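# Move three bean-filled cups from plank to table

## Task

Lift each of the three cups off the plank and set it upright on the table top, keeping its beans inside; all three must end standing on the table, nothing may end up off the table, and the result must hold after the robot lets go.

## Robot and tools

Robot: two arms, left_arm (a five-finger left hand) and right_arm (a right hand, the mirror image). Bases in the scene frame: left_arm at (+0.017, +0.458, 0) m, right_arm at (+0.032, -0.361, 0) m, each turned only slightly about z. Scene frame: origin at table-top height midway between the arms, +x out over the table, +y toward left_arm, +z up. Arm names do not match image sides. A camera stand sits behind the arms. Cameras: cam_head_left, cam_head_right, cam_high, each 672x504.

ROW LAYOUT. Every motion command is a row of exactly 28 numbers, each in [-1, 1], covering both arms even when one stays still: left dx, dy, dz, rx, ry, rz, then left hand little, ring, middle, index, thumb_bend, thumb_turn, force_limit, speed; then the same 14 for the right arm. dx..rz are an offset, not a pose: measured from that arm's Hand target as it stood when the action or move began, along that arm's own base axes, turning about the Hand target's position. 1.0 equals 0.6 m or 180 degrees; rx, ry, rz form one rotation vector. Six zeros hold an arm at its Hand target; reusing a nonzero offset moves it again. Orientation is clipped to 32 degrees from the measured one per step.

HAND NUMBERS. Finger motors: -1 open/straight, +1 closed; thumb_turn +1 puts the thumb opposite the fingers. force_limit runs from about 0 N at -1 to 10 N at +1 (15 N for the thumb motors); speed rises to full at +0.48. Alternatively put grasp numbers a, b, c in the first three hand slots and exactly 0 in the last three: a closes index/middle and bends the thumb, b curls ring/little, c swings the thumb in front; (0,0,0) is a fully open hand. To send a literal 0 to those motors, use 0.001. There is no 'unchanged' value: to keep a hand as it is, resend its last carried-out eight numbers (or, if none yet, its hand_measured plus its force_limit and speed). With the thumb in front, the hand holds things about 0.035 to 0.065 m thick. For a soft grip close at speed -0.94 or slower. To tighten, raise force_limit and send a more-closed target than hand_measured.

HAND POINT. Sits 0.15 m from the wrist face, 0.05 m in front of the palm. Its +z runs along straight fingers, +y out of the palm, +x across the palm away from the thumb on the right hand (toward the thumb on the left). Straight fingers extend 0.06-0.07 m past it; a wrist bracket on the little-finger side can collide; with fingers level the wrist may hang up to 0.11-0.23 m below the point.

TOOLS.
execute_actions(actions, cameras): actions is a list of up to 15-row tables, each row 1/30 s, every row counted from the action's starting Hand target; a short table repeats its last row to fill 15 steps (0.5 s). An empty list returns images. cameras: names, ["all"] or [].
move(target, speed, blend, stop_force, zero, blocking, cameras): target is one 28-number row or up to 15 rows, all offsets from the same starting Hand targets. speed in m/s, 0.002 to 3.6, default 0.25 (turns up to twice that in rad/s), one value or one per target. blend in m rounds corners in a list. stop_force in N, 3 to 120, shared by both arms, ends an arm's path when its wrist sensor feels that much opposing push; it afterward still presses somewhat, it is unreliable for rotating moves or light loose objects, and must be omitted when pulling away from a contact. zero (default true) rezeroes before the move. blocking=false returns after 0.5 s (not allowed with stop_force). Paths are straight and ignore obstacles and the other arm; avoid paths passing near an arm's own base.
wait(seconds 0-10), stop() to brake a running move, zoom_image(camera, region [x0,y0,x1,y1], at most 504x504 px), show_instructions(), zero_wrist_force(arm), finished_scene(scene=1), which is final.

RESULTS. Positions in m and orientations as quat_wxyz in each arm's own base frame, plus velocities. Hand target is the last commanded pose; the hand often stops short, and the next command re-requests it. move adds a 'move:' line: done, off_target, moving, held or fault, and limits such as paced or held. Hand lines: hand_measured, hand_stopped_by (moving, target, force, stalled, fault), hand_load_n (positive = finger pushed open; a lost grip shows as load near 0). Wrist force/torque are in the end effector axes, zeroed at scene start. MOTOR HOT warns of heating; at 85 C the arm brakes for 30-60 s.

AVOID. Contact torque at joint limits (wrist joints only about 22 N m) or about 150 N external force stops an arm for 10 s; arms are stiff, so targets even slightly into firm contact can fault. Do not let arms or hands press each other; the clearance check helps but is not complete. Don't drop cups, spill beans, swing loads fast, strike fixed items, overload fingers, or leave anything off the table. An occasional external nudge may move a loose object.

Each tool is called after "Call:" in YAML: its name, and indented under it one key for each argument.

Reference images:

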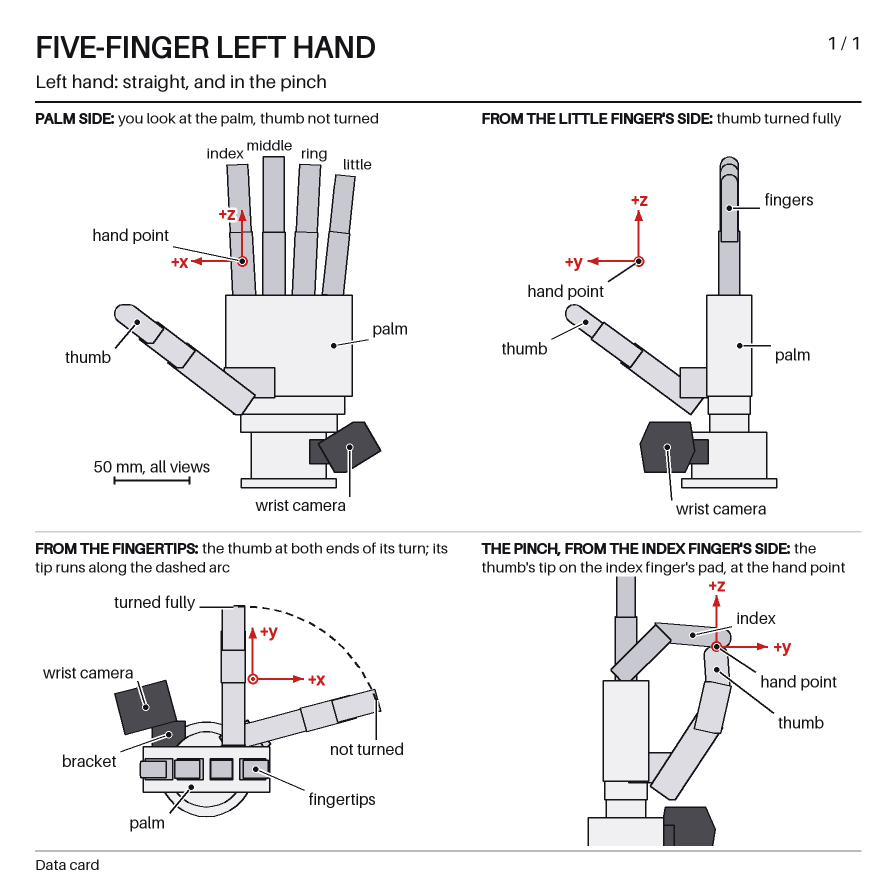

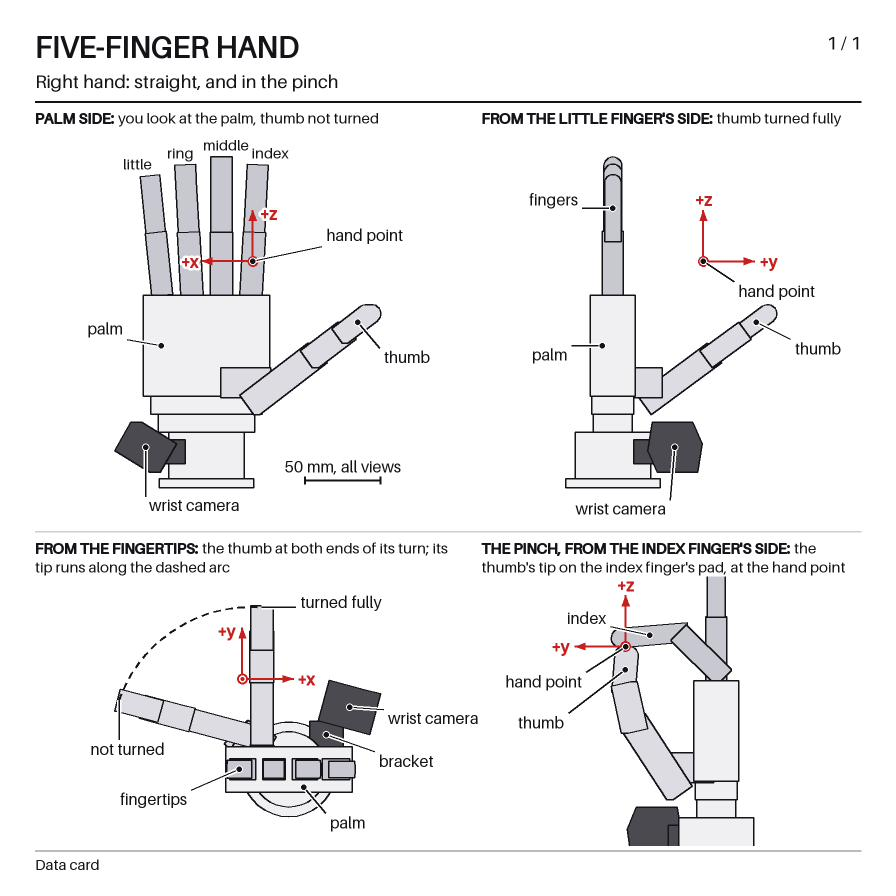

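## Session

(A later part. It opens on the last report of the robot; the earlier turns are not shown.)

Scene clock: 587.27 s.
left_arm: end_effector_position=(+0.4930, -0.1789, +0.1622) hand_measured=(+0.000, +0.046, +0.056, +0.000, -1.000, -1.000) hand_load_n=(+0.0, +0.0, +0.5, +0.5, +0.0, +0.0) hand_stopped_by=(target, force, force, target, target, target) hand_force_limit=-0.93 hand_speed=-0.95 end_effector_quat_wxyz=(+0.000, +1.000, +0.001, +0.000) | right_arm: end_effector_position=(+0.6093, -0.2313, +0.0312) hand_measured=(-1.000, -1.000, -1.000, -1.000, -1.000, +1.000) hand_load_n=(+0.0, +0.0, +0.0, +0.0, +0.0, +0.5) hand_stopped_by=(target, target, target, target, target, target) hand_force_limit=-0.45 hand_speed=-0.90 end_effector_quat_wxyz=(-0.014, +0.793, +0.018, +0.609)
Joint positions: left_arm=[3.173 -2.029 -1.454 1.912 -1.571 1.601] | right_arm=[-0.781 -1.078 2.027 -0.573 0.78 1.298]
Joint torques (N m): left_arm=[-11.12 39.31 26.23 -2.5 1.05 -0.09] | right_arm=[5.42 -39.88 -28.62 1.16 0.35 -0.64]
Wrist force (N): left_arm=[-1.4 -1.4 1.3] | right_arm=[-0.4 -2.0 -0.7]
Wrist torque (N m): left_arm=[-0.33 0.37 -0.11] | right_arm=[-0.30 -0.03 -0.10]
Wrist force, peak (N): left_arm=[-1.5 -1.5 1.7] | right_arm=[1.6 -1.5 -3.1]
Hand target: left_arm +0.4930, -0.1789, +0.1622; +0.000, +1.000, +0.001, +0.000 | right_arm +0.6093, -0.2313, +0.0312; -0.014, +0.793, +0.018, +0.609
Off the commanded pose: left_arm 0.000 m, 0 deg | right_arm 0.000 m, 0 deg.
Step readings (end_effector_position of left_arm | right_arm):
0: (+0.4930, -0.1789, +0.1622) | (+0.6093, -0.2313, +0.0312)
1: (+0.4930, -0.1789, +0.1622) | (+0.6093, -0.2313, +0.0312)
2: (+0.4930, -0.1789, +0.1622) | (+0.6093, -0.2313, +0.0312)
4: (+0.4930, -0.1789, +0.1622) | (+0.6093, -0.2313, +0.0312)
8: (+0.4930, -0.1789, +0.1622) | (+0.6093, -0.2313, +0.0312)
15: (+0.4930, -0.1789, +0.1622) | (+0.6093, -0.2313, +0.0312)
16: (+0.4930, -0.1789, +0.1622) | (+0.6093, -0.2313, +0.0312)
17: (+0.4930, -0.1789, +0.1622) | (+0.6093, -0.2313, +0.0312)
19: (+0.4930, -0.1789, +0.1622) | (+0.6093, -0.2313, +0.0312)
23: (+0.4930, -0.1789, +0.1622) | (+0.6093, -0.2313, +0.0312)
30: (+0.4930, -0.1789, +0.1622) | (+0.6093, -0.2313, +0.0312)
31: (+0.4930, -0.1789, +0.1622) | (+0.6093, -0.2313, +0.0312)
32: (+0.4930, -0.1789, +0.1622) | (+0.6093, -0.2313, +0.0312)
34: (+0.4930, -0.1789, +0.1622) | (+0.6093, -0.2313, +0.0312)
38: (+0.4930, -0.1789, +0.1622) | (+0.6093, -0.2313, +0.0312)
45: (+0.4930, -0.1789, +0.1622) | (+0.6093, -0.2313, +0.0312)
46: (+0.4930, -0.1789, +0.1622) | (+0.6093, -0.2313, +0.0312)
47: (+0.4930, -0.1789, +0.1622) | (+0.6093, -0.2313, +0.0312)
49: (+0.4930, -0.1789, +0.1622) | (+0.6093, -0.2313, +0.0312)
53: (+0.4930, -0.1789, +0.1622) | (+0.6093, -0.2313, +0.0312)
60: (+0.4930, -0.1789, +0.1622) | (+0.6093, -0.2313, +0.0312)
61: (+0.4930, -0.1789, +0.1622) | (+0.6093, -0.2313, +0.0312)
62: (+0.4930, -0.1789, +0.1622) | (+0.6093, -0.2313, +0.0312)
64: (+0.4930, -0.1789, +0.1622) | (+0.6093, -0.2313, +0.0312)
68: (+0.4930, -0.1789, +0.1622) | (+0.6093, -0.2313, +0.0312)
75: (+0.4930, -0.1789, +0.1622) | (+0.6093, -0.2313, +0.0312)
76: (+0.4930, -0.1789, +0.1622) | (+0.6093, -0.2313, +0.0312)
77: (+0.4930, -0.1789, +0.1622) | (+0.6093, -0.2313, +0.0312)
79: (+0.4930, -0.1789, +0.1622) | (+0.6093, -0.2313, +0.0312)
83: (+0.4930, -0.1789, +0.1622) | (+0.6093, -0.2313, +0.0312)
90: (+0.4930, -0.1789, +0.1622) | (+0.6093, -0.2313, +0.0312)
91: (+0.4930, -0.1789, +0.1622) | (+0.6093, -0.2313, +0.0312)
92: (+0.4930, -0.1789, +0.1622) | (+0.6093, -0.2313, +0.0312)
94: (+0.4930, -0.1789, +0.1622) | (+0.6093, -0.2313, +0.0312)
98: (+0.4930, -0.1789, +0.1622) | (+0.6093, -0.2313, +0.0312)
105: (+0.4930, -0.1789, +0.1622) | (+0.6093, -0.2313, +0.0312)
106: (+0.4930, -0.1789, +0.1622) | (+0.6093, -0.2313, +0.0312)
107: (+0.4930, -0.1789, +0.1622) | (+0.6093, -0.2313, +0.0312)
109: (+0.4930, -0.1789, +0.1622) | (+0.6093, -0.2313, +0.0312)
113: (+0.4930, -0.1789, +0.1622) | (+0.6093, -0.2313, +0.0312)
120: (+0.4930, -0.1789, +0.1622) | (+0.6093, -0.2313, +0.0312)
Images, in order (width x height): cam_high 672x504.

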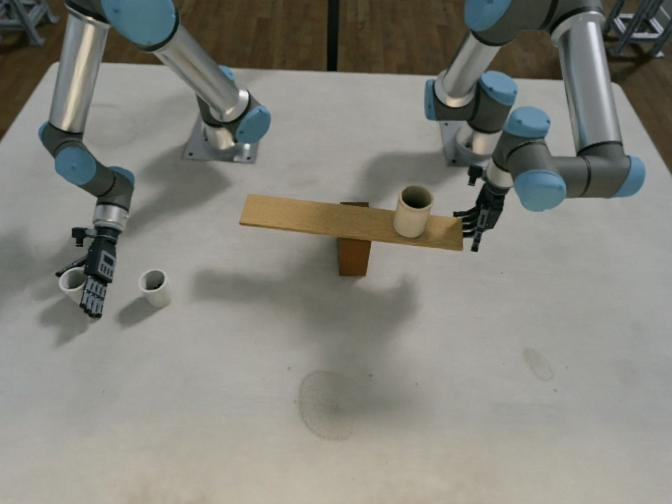

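Now back the hand out.

Call:
move:
  target:
    - [0,0,0,0,0,0, 0,0.22,0.22,0,-1,-1,-0.93,-0.95, -0.042,0.008,0,0,0,0, -1,-1,-1,-1,-1,1,-0.45,-0.9]
    - [0,0,0,0,0,0, 0,0.22,0.22,0,-1,-1,-0.93,-0.95, -0.085,0.05,0.005,0,0,0, -1,-1,-1,-1,-1,1,-0.45,-0.9]
  speed: [0.03,0.05]
  blend: 0.01
  cameras: ["cam_high"]

Call:
zoom_image:
  camera: "cam_high"
  region: [30, 210, 200, 340]

Scene clock: 590.87 s.
left_arm: end_effector_position=(+0.4930, -0.1789, +0.1622) hand_measured=(+0.000, +0.046, +0.056, +0.000, -1.000, -1.000) hand_load_n=(+0.0, +0.0, +0.5, +0.0, -0.5, +0.0) hand_stopped_by=(target, force, force, target, target, target) hand_force_limit=-0.93 hand_speed=-0.95 end_effector_quat_wxyz=(+0.000, +1.000, +0.001, +0.000) | right_arm: end_effector_position=(+0.5584, -0.2013, +0.0342) hand_measured=(-1.000, -1.000, -1.000, -1.000, -1.000, +1.000) hand_load_n=(+0.0, +0.0, +0.0, +0.0, +0.0, +0.0) hand_stopped_by=(target, target, target, target, target, target) hand_force_limit=-0.45 hand_speed=-0.90 end_effector_quat_wxyz=(-0.014, +0.793, +0.018, +0.609)
Joint positions: left_arm=[3.173 -2.029 -1.454 1.912 -1.571 1.601] | right_arm=[-0.825 -1.177 2.197 -0.627 0.739 1.274]
Joint torques (N m): left_arm=[-11.24 38.88 25.38 -2.32 1.03 -0.2] | right_arm=[-6.84 -42.84 1.96 -1.97 -2.89 -1.98]
Wrist force (N): left_arm=[-1.2 -1.6 1.3] | right_arm=[-0.7 -1.2 -0.5]
Wrist torque (N m): left_arm=[-0.37 0.34 -0.09] | right_arm=[-0.27 0.00 -0.10]
Wrist force, peak (N): left_arm=[-1.5 -1.8 1.6] | right_arm=[-0.8 -2.2 -0.3]
Hand target: left_arm +0.4930, -0.1789, +0.1622; +0.000, +1.000, +0.001, +0.000 | right_arm +0.5583, -0.2013, +0.0342; -0.014, +0.793, +0.018, +0.609
Off the commanded pose: left_arm 0.000 m, 0 deg | right_arm 0.000 m, 0 deg.
move: done
Images, in order (width x height): cam_high 672x504.

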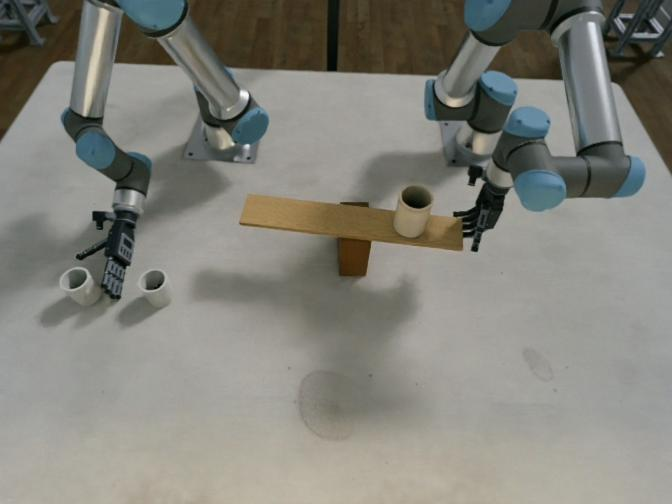

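Scaled by 2.965 from the camera's 672x504 image, which has a finer 960x720 frame.

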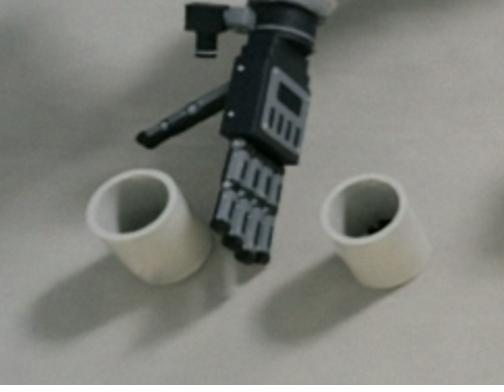

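Call:
zoom_image:
  camera: "cam_high"
  region: [370, 170, 480, 260]

Call:
move:
  target: [0,0,0,0,0,0, 0,0.22,0.22,0,-1,-1,-0.93,-0.95, 0,0.02,0.51,0,0,0, -1,-1,-1,-1,-1,1,-0.45,-0.9]
  speed: 0.15
  cameras: ["cam_head_left","cam_head_right"]

Call:
zoom_image:
  camera: "cam_head_left"
  region: [230, 280, 340, 380]

Scaled by 4.582 from the camera's 672x504 image, which has a finer 960x720 frame.

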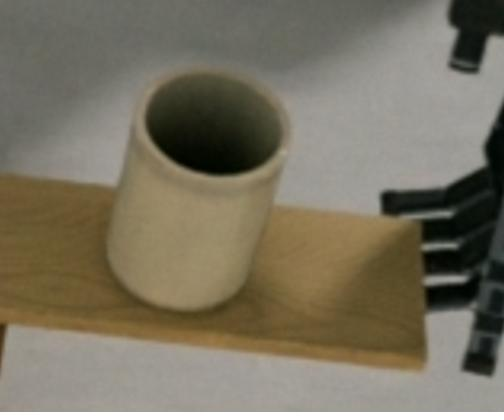

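Scene clock: 599.33 s.
left_arm: end_effector_position=(+0.4930, -0.1789, +0.1622) hand_measured=(+0.000, +0.046, +0.056, +0.000, -1.000, -1.000) hand_load_n=(+0.0, +0.0, +0.5, +0.5, +0.0, +0.5) hand_stopped_by=(target, force, force, target, target, target) hand_force_limit=-0.93 hand_speed=-0.95 end_effector_quat_wxyz=(+0.000, +1.000, +0.001, +0.000) | right_arm: end_effector_position=(+0.5583, -0.1893, +0.3401) hand_measured=(-1.000, -1.000, -1.000, -1.000, -1.000, +1.000) hand_load_n=(+0.0, +0.0, +0.0, +0.0, +0.0, +0.0) hand_stopped_by=(target, target, target, target, target, target) hand_force_limit=-0.45 hand_speed=-0.90 end_effector_quat_wxyz=(-0.014, +0.793, +0.018, +0.609)
Joint positions: left_arm=[3.173 -2.029 -1.454 1.912 -1.571 1.601] | right_arm=[-0.799 -1.631 1.784 0.23 0.763 1.288]
Joint torques (N m): left_arm=[-11.17 38.69 25.79 -2.41 1.06 0.14] | right_arm=[7.13 -28.66 -38.03 1.51 1.73 -1.27]
Wrist force (N): left_arm=[-1.2 -1.5 1.5] | right_arm=[-0.7 -1.3 -0.5]
Wrist torque (N m): left_arm=[-0.34 0.34 -0.09] | right_arm=[-0.24 -0.02 -0.17]
Wrist force, peak (N): left_arm=[-1.6 -1.6 1.7] | right_arm=[-1.6 -1.9 -0.3]
Hand target: left_arm +0.4930, -0.1789, +0.1622; +0.000, +1.000, +0.001, +0.000 | right_arm +0.5583, -0.1893, +0.3402; -0.014, +0.793, +0.018, +0.609
Off the commanded pose: left_arm 0.000 m, 0 deg | right_arm 0.000 m, 0 deg.
move: done
Images, in order (width x height): cam_head_left 672x504, cam_head_right 672x504.

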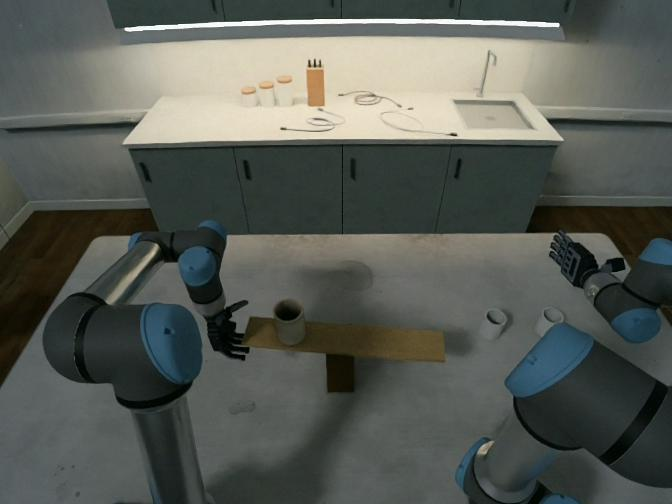

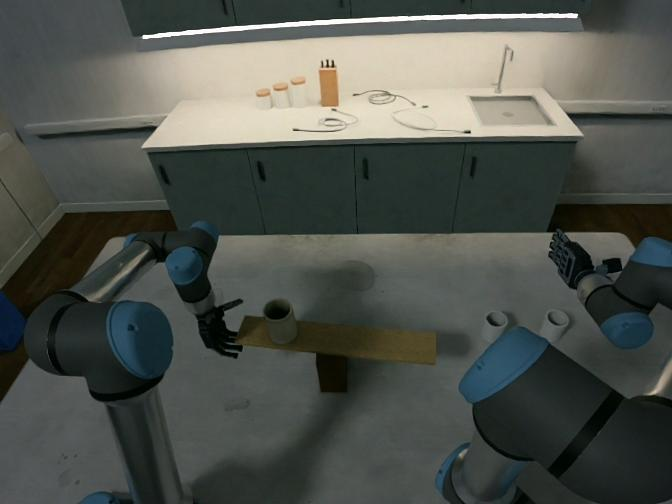

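Scaled by 4.582 from the camera's 672x504 image, which has a finer 960x720 frame.

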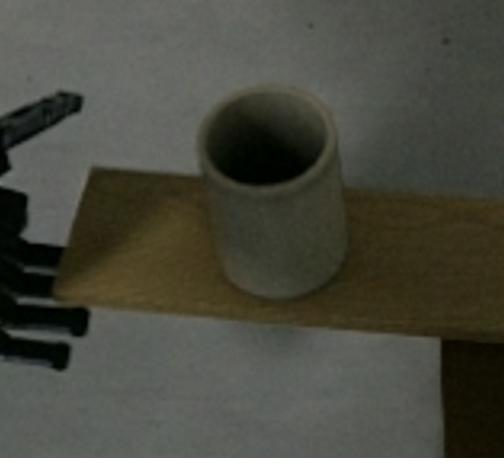

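Call:
execute_actions:
  actions: []

Scene clock: 608.57 s.
left_arm: end_effector_position=(+0.4930, -0.1789, +0.1622) hand_measured=(+0.000, +0.046, +0.056, +0.000, -1.000, -1.000) hand_load_n=(+0.0, +0.0, +1.0, +0.0, +0.0, +0.0) hand_stopped_by=(target, force, force, target, target, target) hand_force_limit=-0.93 hand_speed=-0.95 end_effector_quat_wxyz=(+0.000, +1.000, +0.001, +0.000) | right_arm: end_effector_position=(+0.5583, -0.1893, +0.3402) hand_measured=(-1.000, -1.000, -1.000, -1.000, -1.000, +1.000) hand_load_n=(+0.0, +0.0, +0.0, +0.0, +0.0, +0.0) hand_stopped_by=(target, target, target, target, target, target) hand_force_limit=-0.45 hand_speed=-0.90 end_effector_quat_wxyz=(-0.014, +0.793, +0.018, +0.609)
Joint positions: left_arm=[3.173 -2.029 -1.454 1.912 -1.571 1.601] | right_arm=[-0.799 -1.631 1.784 0.23 0.763 1.288]
Joint velocities: within noise
Joint torques (N m): left_arm=[-11.63 38.91 26.4 -2.45 1.06 0.11] | right_arm=[6.73 -15.98 -39 1.46 1.48 -1.33]
Wrist force (N): left_arm=[-1.3 -1.5 1.6] | right_arm=[-0.5 -1.1 -0.5]
Wrist torque (N m): left_arm=[-0.34 0.36 -0.10] | right_arm=[-0.22 -0.05 -0.15]
Wrist force, peak (N): left_arm=[-1.5 -1.7 1.6] | right_arm=[-0.9 -1.4 -0.7]
Hand target: left_arm +0.4930, -0.1789, +0.1622; +0.000, +1.000, +0.001, +0.000 | right_arm +0.5583, -0.1893, +0.3402; -0.014, +0.793, +0.018, +0.609
Off the commanded pose: left_arm 0.000 m, 0 deg | right_arm 0.000 m, 0 deg.

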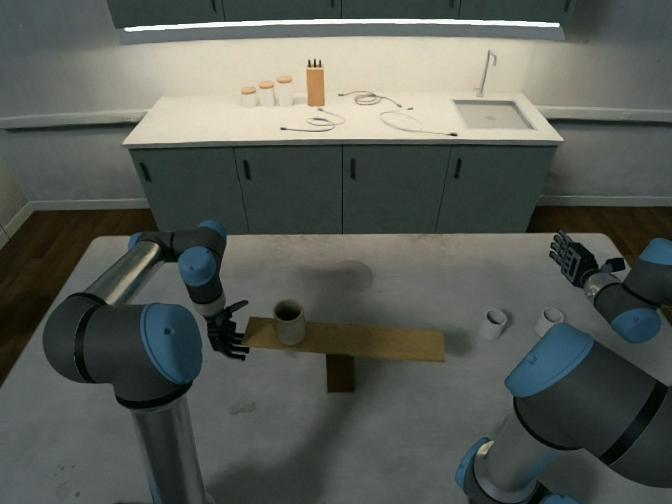

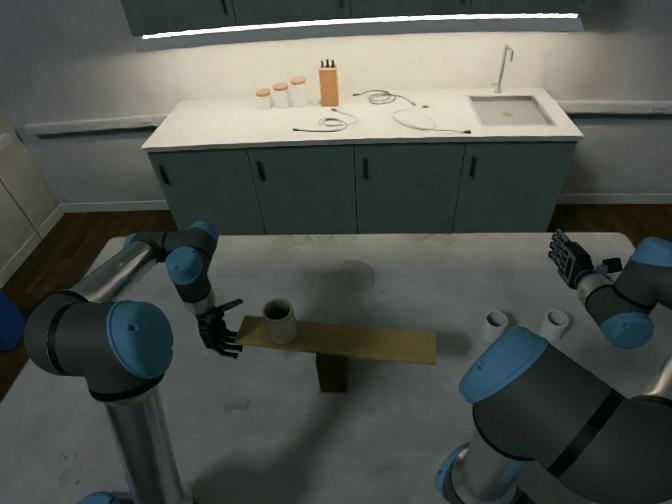

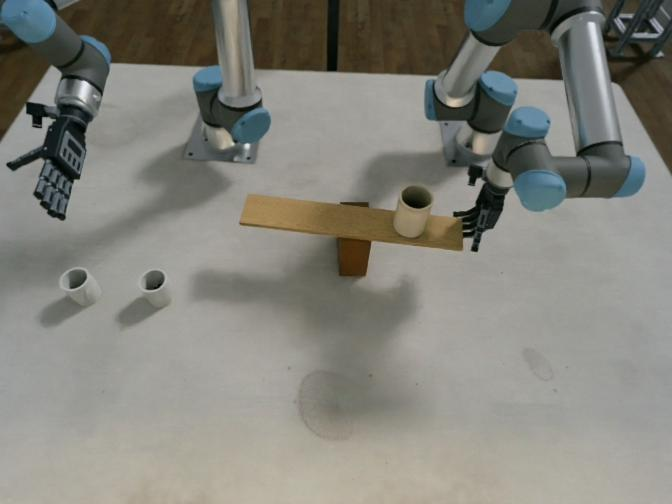

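Call:
zoom_image:
  camera: "cam_high"
  region: [350, 160, 500, 270]

Call:
zoom_image:
  camera: "cam_head_left"
  region: [190, 260, 390, 410]

Scaled by 3.360 from the camera's 672x504 image, which has a finer 960x720 frame.

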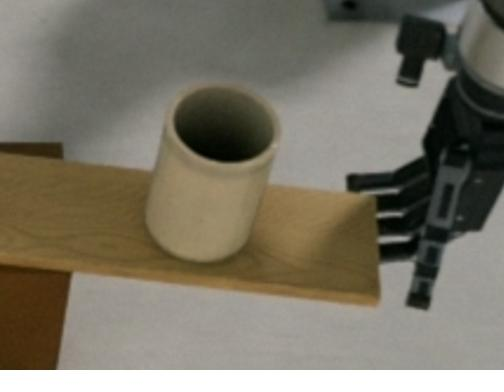

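Scaled by 2.520 from the camera's 672x504 image, which has a finer 960x720 frame.

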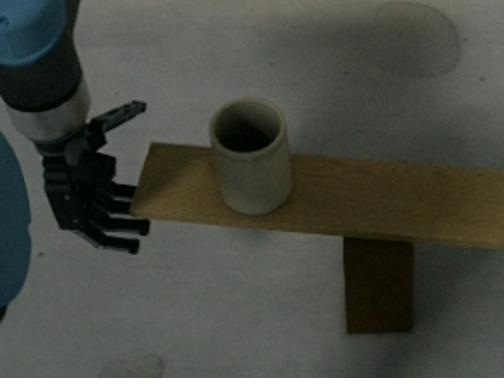

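Call:
move:
  target:
    - [0,0,0,0,0,0,0,0.22,0.22,0,-1,-1,-0.93,-0.95,0.1695,0.3988,0.0167,0,0,0,-1,-1,-1,-1,-1,1,-0.45,-0.9]
    - [0,0,0,0,0,0,0,0.22,0.22,0,-1,-1,-0.93,-0.95,0.0695,0.8988,0.0167,0,0,0,-1,-1,-1,-1,-1,1,-0.45,-0.9]
  speed: 0.2
  blend: [0.06, 0]
  cameras: ["all"]

Scene clock: 623.27 s.
left_arm: end_effector_position=(+0.4930, -0.1789, +0.1622) hand_measured=(+0.000, +0.046, +0.056, +0.000, -1.000, -1.000) hand_load_n=(+0.0, +0.0, +1.0, +0.0, +0.0, +0.0) hand_stopped_by=(target, force, force, target, target, target) hand_force_limit=-0.93 hand_speed=-0.95 end_effector_quat_wxyz=(+0.000, +1.000, +0.001, +0.000) | right_arm: end_effector_position=(+0.6000, +0.3500, +0.3502) hand_measured=(-1.000, -1.000, -1.000, -1.000, -1.000, +1.000) hand_load_n=(+0.0, +0.0, +0.0, +0.0, +0.0, +0.5) hand_stopped_by=(target, target, target, target, target, target) hand_force_limit=-0.45 hand_speed=-0.90 end_effector_quat_wxyz=(-0.014, +0.793, +0.018, +0.609)
Joint positions: left_arm=[3.173 -2.029 -1.454 1.912 -1.571 1.601] | right_arm=[0.583 -1.182 1.223 0.26 2.087 1.724]
Joint torques (N m): left_arm=[-11.03 38.86 26.78 -2.35 0.95 0.2] | right_arm=[7.67 -28.42 -40.69 1.2 2.6 1.73]
Wrist force (N): left_arm=[-1.3 -1.5 1.7] | right_arm=[-0.5 -1.4 -0.6]
Wrist torque (N m): left_arm=[-0.36 0.36 -0.10] | right_arm=[-0.29 -0.01 -0.19]
Wrist force, peak (N): left_arm=[-1.5 -1.6 1.7] | right_arm=[-0.6 -2.4 -0.7]
Hand target: left_arm +0.4930, -0.1789, +0.1622; +0.000, +1.000, +0.001, +0.000 | right_arm +0.6000, +0.3500, +0.3502; -0.014, +0.793, +0.018, +0.609
Off the commanded pose: left_arm 0.000 m, 0 deg | right_arm 0.000 m, 0 deg.
move: done

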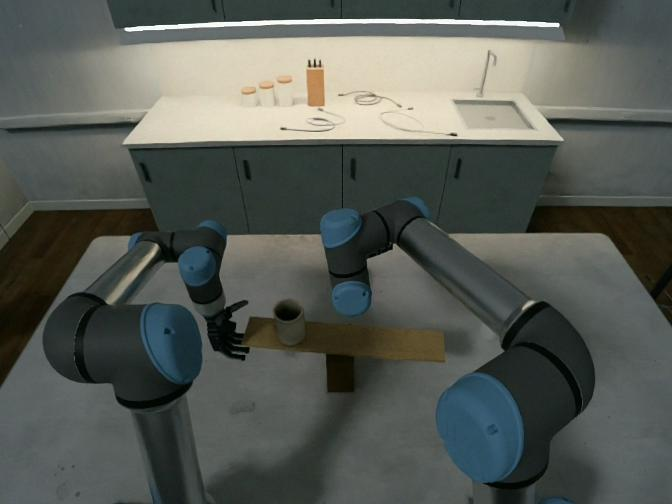

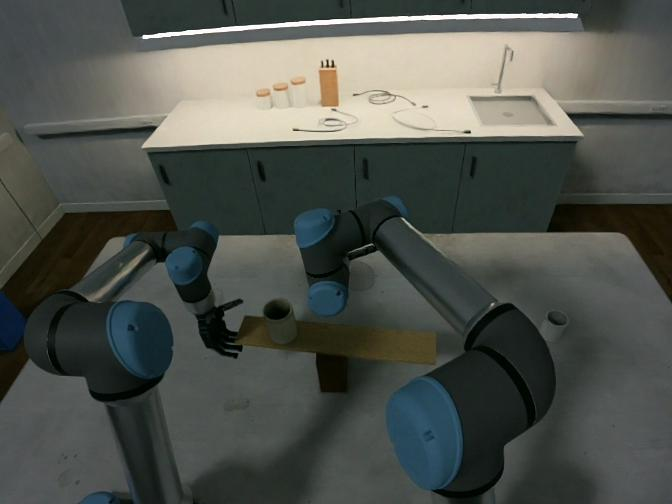

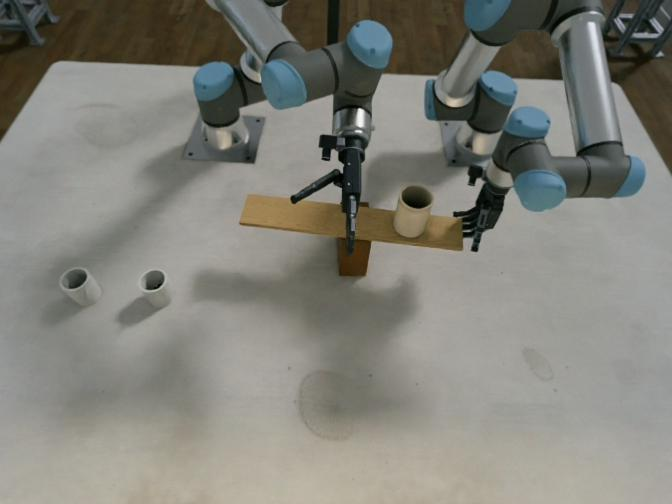

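Call:
move:
  target: [0,0,0,0,0,0,0,0.22,0.22,0,-1,-1,-0.93,-0.95,-0.2118,0.3273,-0.017,0,0,0,-1,-1,-1,-1,-1,1,-0.45,-0.9]
  speed: 0.12
  cameras: ["all"]

Scene clock: 627.30 s.
left_arm: end_effector_position=(+0.4930, -0.1789, +0.1622) hand_measured=(+0.000, +0.046, +0.056, +0.000, -1.000, -1.000) hand_load_n=(+0.0, +0.5, +0.5, +0.0, +0.0, +0.0) hand_stopped_by=(target, force, force, target, target, target) hand_force_limit=-0.93 hand_speed=-0.95 end_effector_quat_wxyz=(+0.000, +1.000, +0.001, +0.000) | right_arm: end_effector_position=(+0.4729, +0.5464, +0.3400) hand_measured=(-1.000, -1.000, -1.000, -1.000, -1.000, +1.000) hand_load_n=(+0.0, +0.0, +0.0, +0.0, +0.0, +0.0) hand_stopped_by=(target, target, target, target, target, target) hand_force_limit=-0.45 hand_speed=-0.90 end_effector_quat_wxyz=(-0.014, +0.793, +0.018, +0.609)
Joint positions: left_arm=[3.173 -2.029 -1.454 1.912 -1.571 1.601] | right_arm=[0.983 -0.858 0.753 0.529 2.463 1.909]
Joint torques (N m): left_arm=[-11.86 38.54 26.44 -2.39 1.02 0.31] | right_arm=[7.71 -38.8 -38.63 1.33 2.74 2.02]
Wrist force (N): left_arm=[-1.4 -1.4 1.5] | right_arm=[-0.3 -1.3 -0.6]
Wrist torque (N m): left_arm=[-0.34 0.37 -0.10] | right_arm=[-0.28 -0.02 -0.14]
Wrist force, peak (N): left_arm=[-1.5 -1.5 1.8] | right_arm=[-0.6 -1.8 -1.1]
Hand target: left_arm +0.4930, -0.1789, +0.1622; +0.000, +1.000, +0.001, +0.000 | right_arm +0.4729, +0.5464, +0.3400; -0.014, +0.793, +0.018, +0.609
Off the commanded pose: left_arm 0.000 m, 0 deg | right_arm 0.000 m, 0 deg.
move: done

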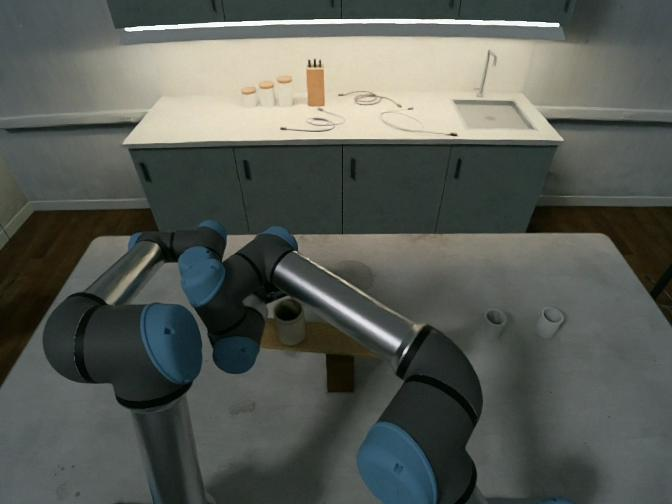

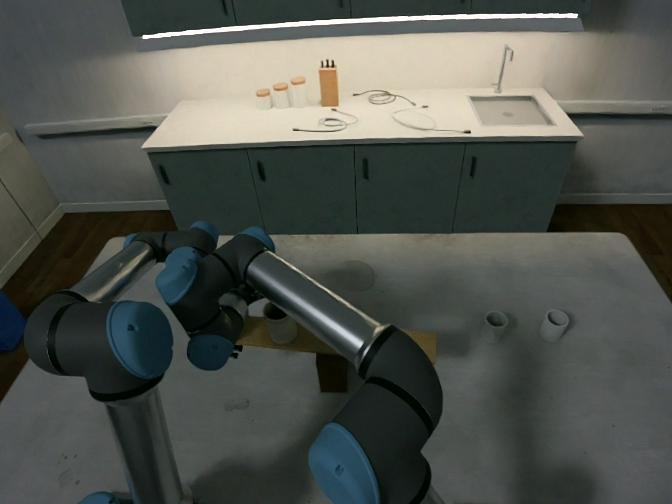

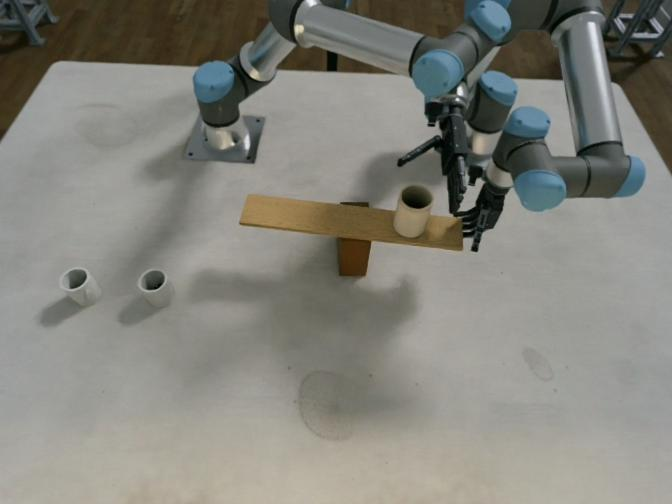

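Call:
zoom_image:
  camera: "cam_high"
  region: [360, 60, 530, 270]

Call:
zoom_image:
  camera: "cam_head_right"
  region: [130, 210, 370, 390]

Scaled by 2.400 from the camera's 672x504 image, which has a finer 960x720 frame.

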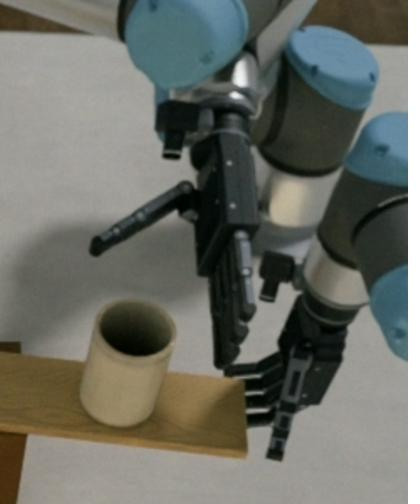

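Scaled by 2.100 from the camera's 672x504 image, which has a finer 960x720 frame.

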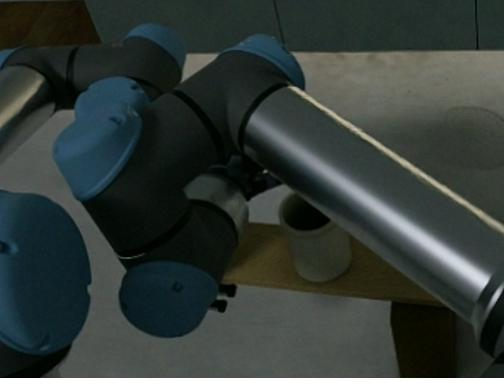

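Call:
zoom_image:
  camera: "cam_high"
  region: [380, 140, 480, 240]

Scaled by 5.040 from the camera's 672x504 image, which has a finer 960x720 frame.

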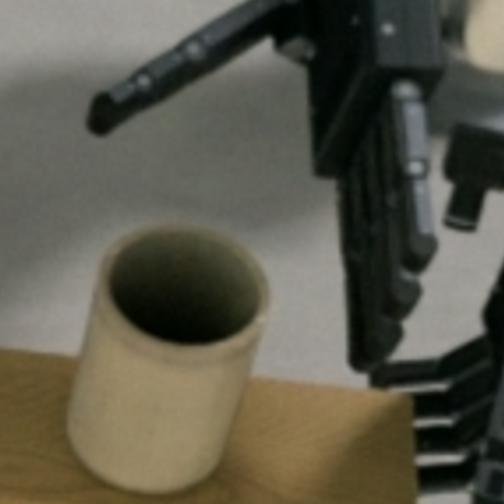

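Call:
move:
  target: [0,0,0,0,0,0,0,0.22,0.22,0,-1,-1,-0.93,-0.95,-0.0047,-0.0068,-0.0667,0,0,0,-1,-1,-1,-1,-1,1,-0.45,-0.9]
  speed: 0.05
  stop_force: 3
  cameras: ["cam_high"]

Call:
zoom_image:
  camera: "cam_high"
  region: [380, 140, 480, 240]

Scene clock: 648.40 s.
left_arm: end_effector_position=(+0.4930, -0.1789, +0.1622) hand_measured=(+0.000, +0.046, +0.056, +0.000, -1.000, -1.000) hand_load_n=(+0.0, +0.5, +0.5, +0.0, +0.0, +0.0) hand_stopped_by=(target, force, force, target, target, target) hand_force_limit=-0.93 hand_speed=-0.95 end_effector_quat_wxyz=(+0.000, +1.000, +0.001, +0.000) | right_arm: end_effector_position=(+0.4701, +0.5423, +0.3000) hand_measured=(-1.000, -1.000, -1.000, -1.000, -1.000, +1.000) hand_load_n=(+0.0, +0.0, +0.0, +0.0, +0.0, +0.0) hand_stopped_by=(target, target, target, target, target, target) hand_force_limit=-0.45 hand_speed=-0.90 end_effector_quat_wxyz=(-0.014, +0.793, +0.018, +0.609)
Joint positions: left_arm=[3.173 -2.029 -1.454 1.912 -1.571 1.601] | right_arm=[0.983 -0.88 0.892 0.412 2.463 1.909]
Joint torques (N m): left_arm=[-11.63 38.16 25.64 -2.37 0.97 0.42] | right_arm=[6.62 -68.36 -5.69 -1.76 -1.21 -1.21]
Wrist force (N): left_arm=[-1.1 -1.6 1.5] | right_arm=[-0.3 -1.5 -0.5]
Wrist torque (N m): left_arm=[-0.35 0.33 -0.08] | right_arm=[-0.31 -0.02 -0.16]
Wrist force, peak (N): left_arm=[-1.5 -1.6 1.8] | right_arm=[-0.5 -1.6 -0.7]
Hand target: left_arm +0.4930, -0.1789, +0.1622; +0.000, +1.000, +0.001, +0.000 | right_arm +0.4701, +0.5423, +0.3000; -0.014, +0.793, +0.018, +0.609
Off the commanded pose: left_arm 0.000 m, 0 deg | right_arm 0.000 m, 0 deg.
move: done
Images, in order (width x height): cam_high 672x504.

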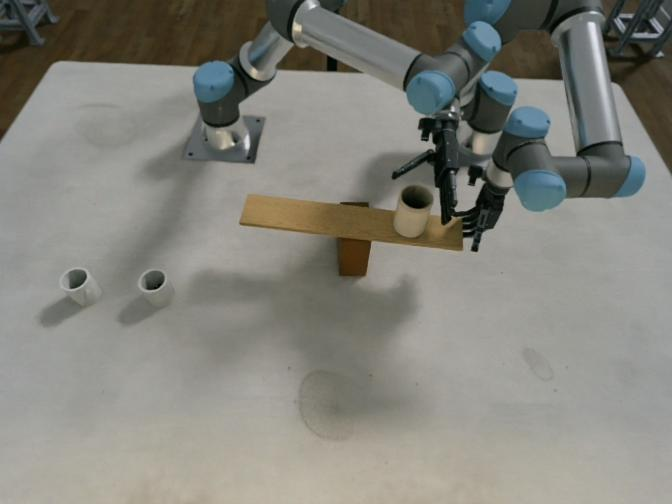

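Scaled by 5.040 from the camera's 672x504 image, which has a finer 960x720 frame.

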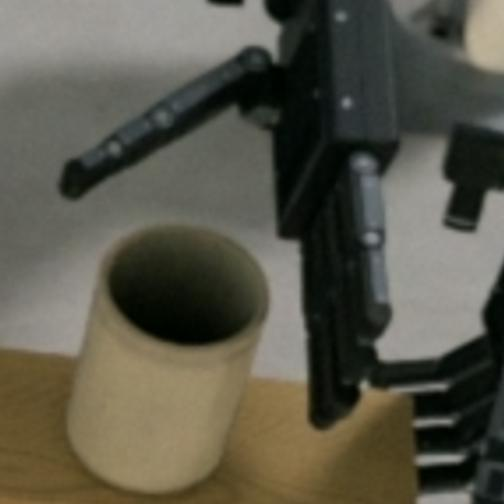

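Call:
move:
  target:
    - [0,0,0,0,0,0,0,0.22,0.22,0,-1,-1,-0.93,-0.95,0.0,0.0042,0,0,0,0,-1,-1,-1,-1,-1,1,-0.45,-0.9]
    - [0,0,0,0,0,0,0,0.22,0.22,0,-1,-1,-0.93,-0.95,0.0,0.0042,-0.06,0,0,0,-1,-1,-1,-1,-1,1,-0.45,-0.9]
  speed: 0.03
  stop_force: 3
  cameras: ["cam_high"]

Call:
zoom_image:
  camera: "cam_high"
  region: [380, 140, 480, 240]

Scene clock: 661.07 s.
left_arm: end_effector_position=(+0.4930, -0.1789, +0.1622) hand_measured=(+0.000, +0.046, +0.056, +0.000, -1.000, -1.000) hand_load_n=(+0.5, +0.0, +1.0, +0.0, -0.5, -0.5) hand_stopped_by=(target, force, force, target, target, target) hand_force_limit=-0.93 hand_speed=-0.95 end_effector_quat_wxyz=(+0.000, +1.000, +0.001, +0.000) | right_arm: end_effector_position=(+0.4701, +0.5448, +0.2723) hand_measured=(-1.000, -1.000, -1.000, -1.000, -1.000, +1.000) hand_load_n=(+0.0, +0.0, +0.0, +0.0, +0.0, +0.5) hand_stopped_by=(target, target, target, target, target, target) hand_force_limit=-0.45 hand_speed=-0.90 end_effector_quat_wxyz=(-0.014, +0.793, +0.018, +0.609)
Joint positions: left_arm=[3.173 -2.029 -1.454 1.912 -1.571 1.601] | right_arm=[0.986 -0.869 0.943 0.35 2.465 1.911]
Joint torques (N m): left_arm=[-7.97 37.48 26.64 -2.21 0.78 0.42] | right_arm=[1.26 -64.39 -38.13 1.64 -0.83 1.03]
Wrist force (N): left_arm=[-1.3 -1.8 1.7] | right_arm=[-0.4 -1.4 -0.5]
Wrist torque (N m): left_arm=[-0.36 0.37 -0.09] | right_arm=[-0.31 0.00 -0.17]
Wrist force, peak (N): left_arm=[-0.2 0.2 6.1] | right_arm=[6.8 -2.2 -4.2]
Hand target: left_arm +0.4930, -0.1789, +0.1622; +0.000, +1.000, +0.001, +0.000 | right_arm +0.4701, +0.5448, +0.2723; -0.014, +0.793, +0.018, +0.609 (not the last commanded pose)
Off the commanded pose: left_arm 0.000 m, 0 deg | right_arm 0.008 m, 0 deg.
move: contact (right_arm); path passed 1 of 2 targets
Images, in order (width x height): cam_high 672x504.

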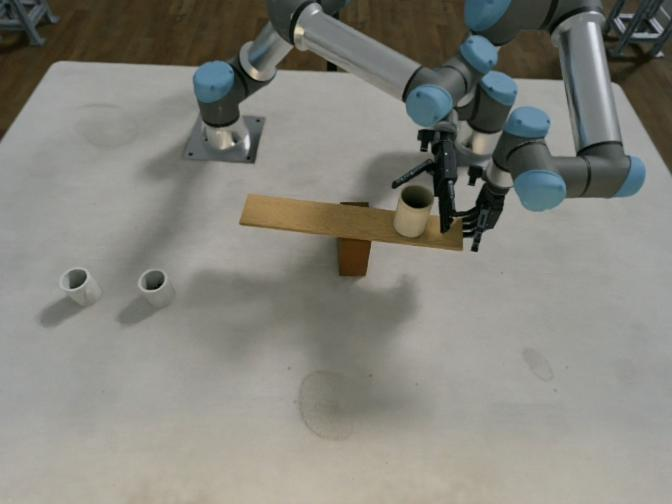

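Scaled by 5.040 from the camera's 672x504 image, which has a finer 960x720 frame.

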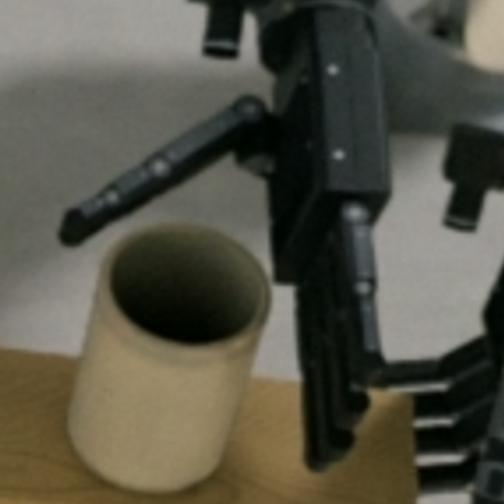

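Call:
zoom_image:
  camera: "cam_high"
  region: [392, 155, 452, 215]

Scaled by 8.400 from the camera's 672x504 image, which has a finer 960x720 frame.

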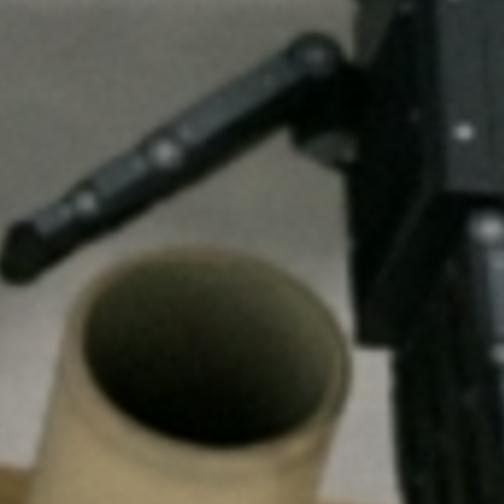

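Call:
move:
  target:
    - [0,0,0,0,0,0,0,0.22,0.22,0,-1,-1,-0.93,-0.95,0.0,0.0,0.0212,0,0,0,-1,-1,-1,-1,-1,1,-0.45,-0.9]
    - [0,0,0,0,0,0,0,0.22,0.22,0,-1,-1,-0.93,-0.95,-0.0165,-0.0042,0.0212,0,0,0,-1,-1,-1,-1,-1,1,-0.45,-0.9]
  speed: 0.03
  cameras: ["all"]

Call:
zoom_image:
  camera: "cam_high"
  region: [392, 155, 452, 215]

Call:
zoom_image:
  camera: "cam_head_right"
  region: [190, 230, 330, 370]

Scene clock: 715.37 s.
left_arm: end_effector_position=(+0.4930, -0.1789, +0.1622) hand_measured=(+0.000, +0.046, +0.056, +0.000, -1.000, -1.000) hand_load_n=(+0.0, +0.0, +1.0, +0.0, +0.0, +0.0) hand_stopped_by=(target, force, force, target, target, target) hand_force_limit=-0.93 hand_speed=-0.95 end_effector_quat_wxyz=(+0.000, +1.000, +0.001, +0.000) | right_arm: end_effector_position=(+0.4603, +0.5423, +0.2851) hand_measured=(-1.000, -1.000, -1.000, -1.000, -1.000, +1.000) hand_load_n=(+0.0, +0.0, +0.0, +0.0, +0.0, +0.5) hand_stopped_by=(target, target, target, target, target, target) hand_force_limit=-0.45 hand_speed=-0.90 end_effector_quat_wxyz=(-0.014, +0.793, +0.018, +0.609)
Joint positions: left_arm=[3.173 -2.029 -1.454 1.912 -1.571 1.601] | right_arm=[0.997 -0.887 0.942 0.375 2.475 1.919]
Joint torques (N m): left_arm=[1.51 37.76 25.89 -2.38 0.79 0.45] | right_arm=[7.12 -68.2 -4.25 -1.61 2.73 1.92]
Wrist force (N): left_arm=[-1.1 -1.8 1.5] | right_arm=[-0.5 -1.4 -0.6]
Wrist torque (N m): left_arm=[-0.35 0.34 -0.08] | right_arm=[-0.30 0.00 -0.18]
Wrist force, peak (N): left_arm=[-1.3 -1.9 2.0] | right_arm=[-0.3 -1.7 -0.5]
Hand target: left_arm +0.4930, -0.1789, +0.1622; +0.000, +1.000, +0.001, +0.000 | right_arm +0.4602, +0.5423, +0.2851; -0.014, +0.793, +0.018, +0.609
Off the commanded pose: left_arm 0.000 m, 0 deg | right_arm 0.000 m, 0 deg.
move: done

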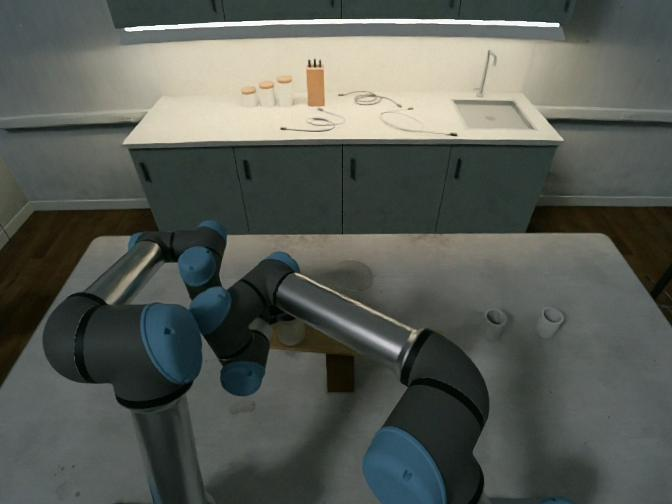

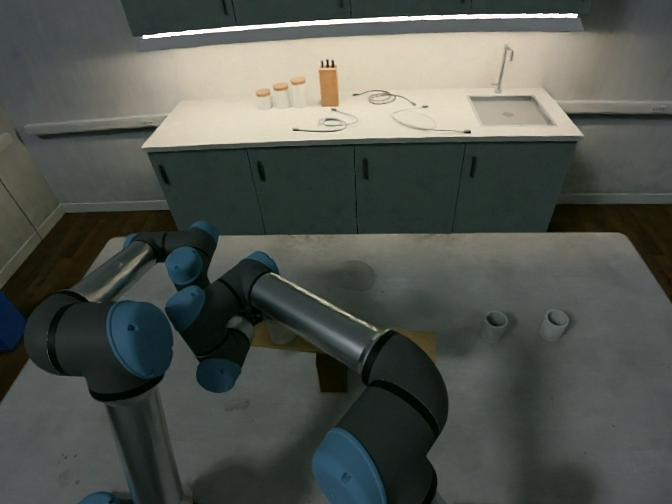

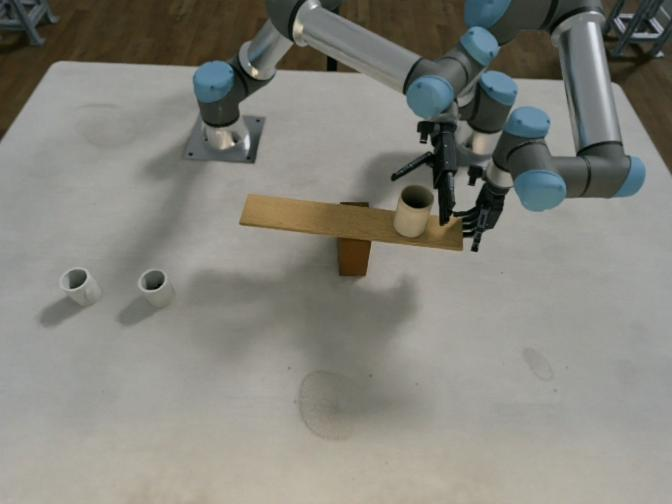

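Scaled by 8.400 from the camera's 672x504 image, which has a finer 960x720 frame.

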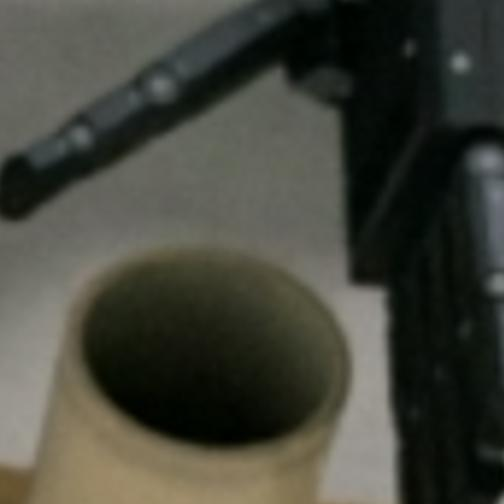

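Scaled by 3.600 from the camera's 672x504 image, which has a finer 960x720 frame.

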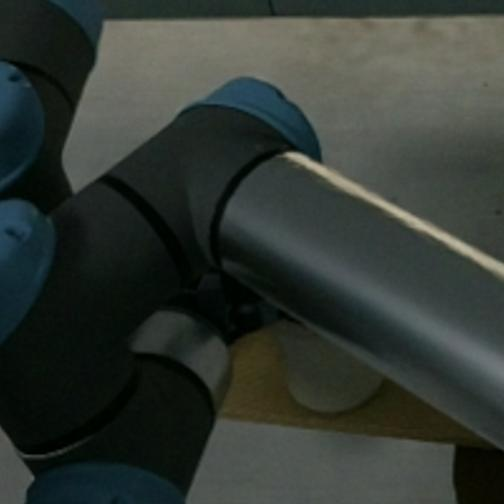

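Call:
zoom_image:
  camera: "cam_head_left"
  region: [120, 230, 300, 410]

Call:
zoom_image:
  camera: "cam_high"
  region: [400, 0, 580, 140]

Call:
zoom_image:
  camera: "cam_head_right"
  region: [90, 230, 280, 410]

Scaled by 2.800 from the camera's 672x504 image, which has a finer 960x720 frame.

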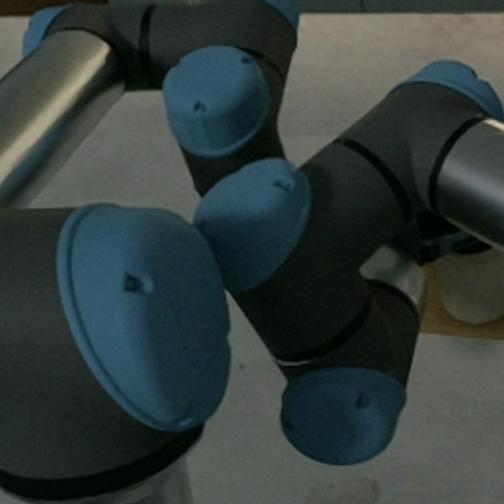

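Scaled by 2.800 from the camera's 672x504 image, which has a finer 960x720 frame.

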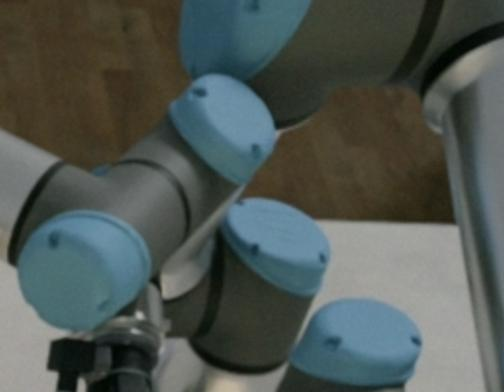

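Scaled by 2.653 from the camera's 672x504 image, which has a finer 960x720 frame.

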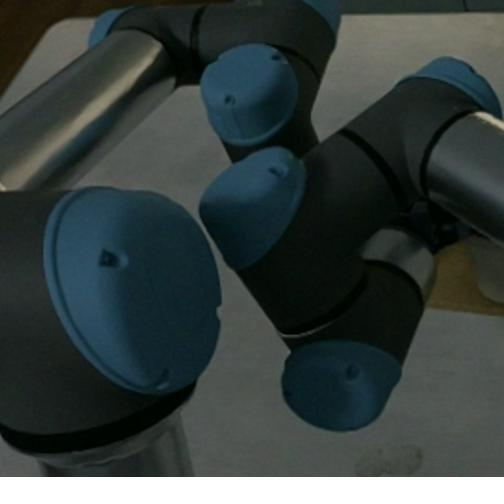

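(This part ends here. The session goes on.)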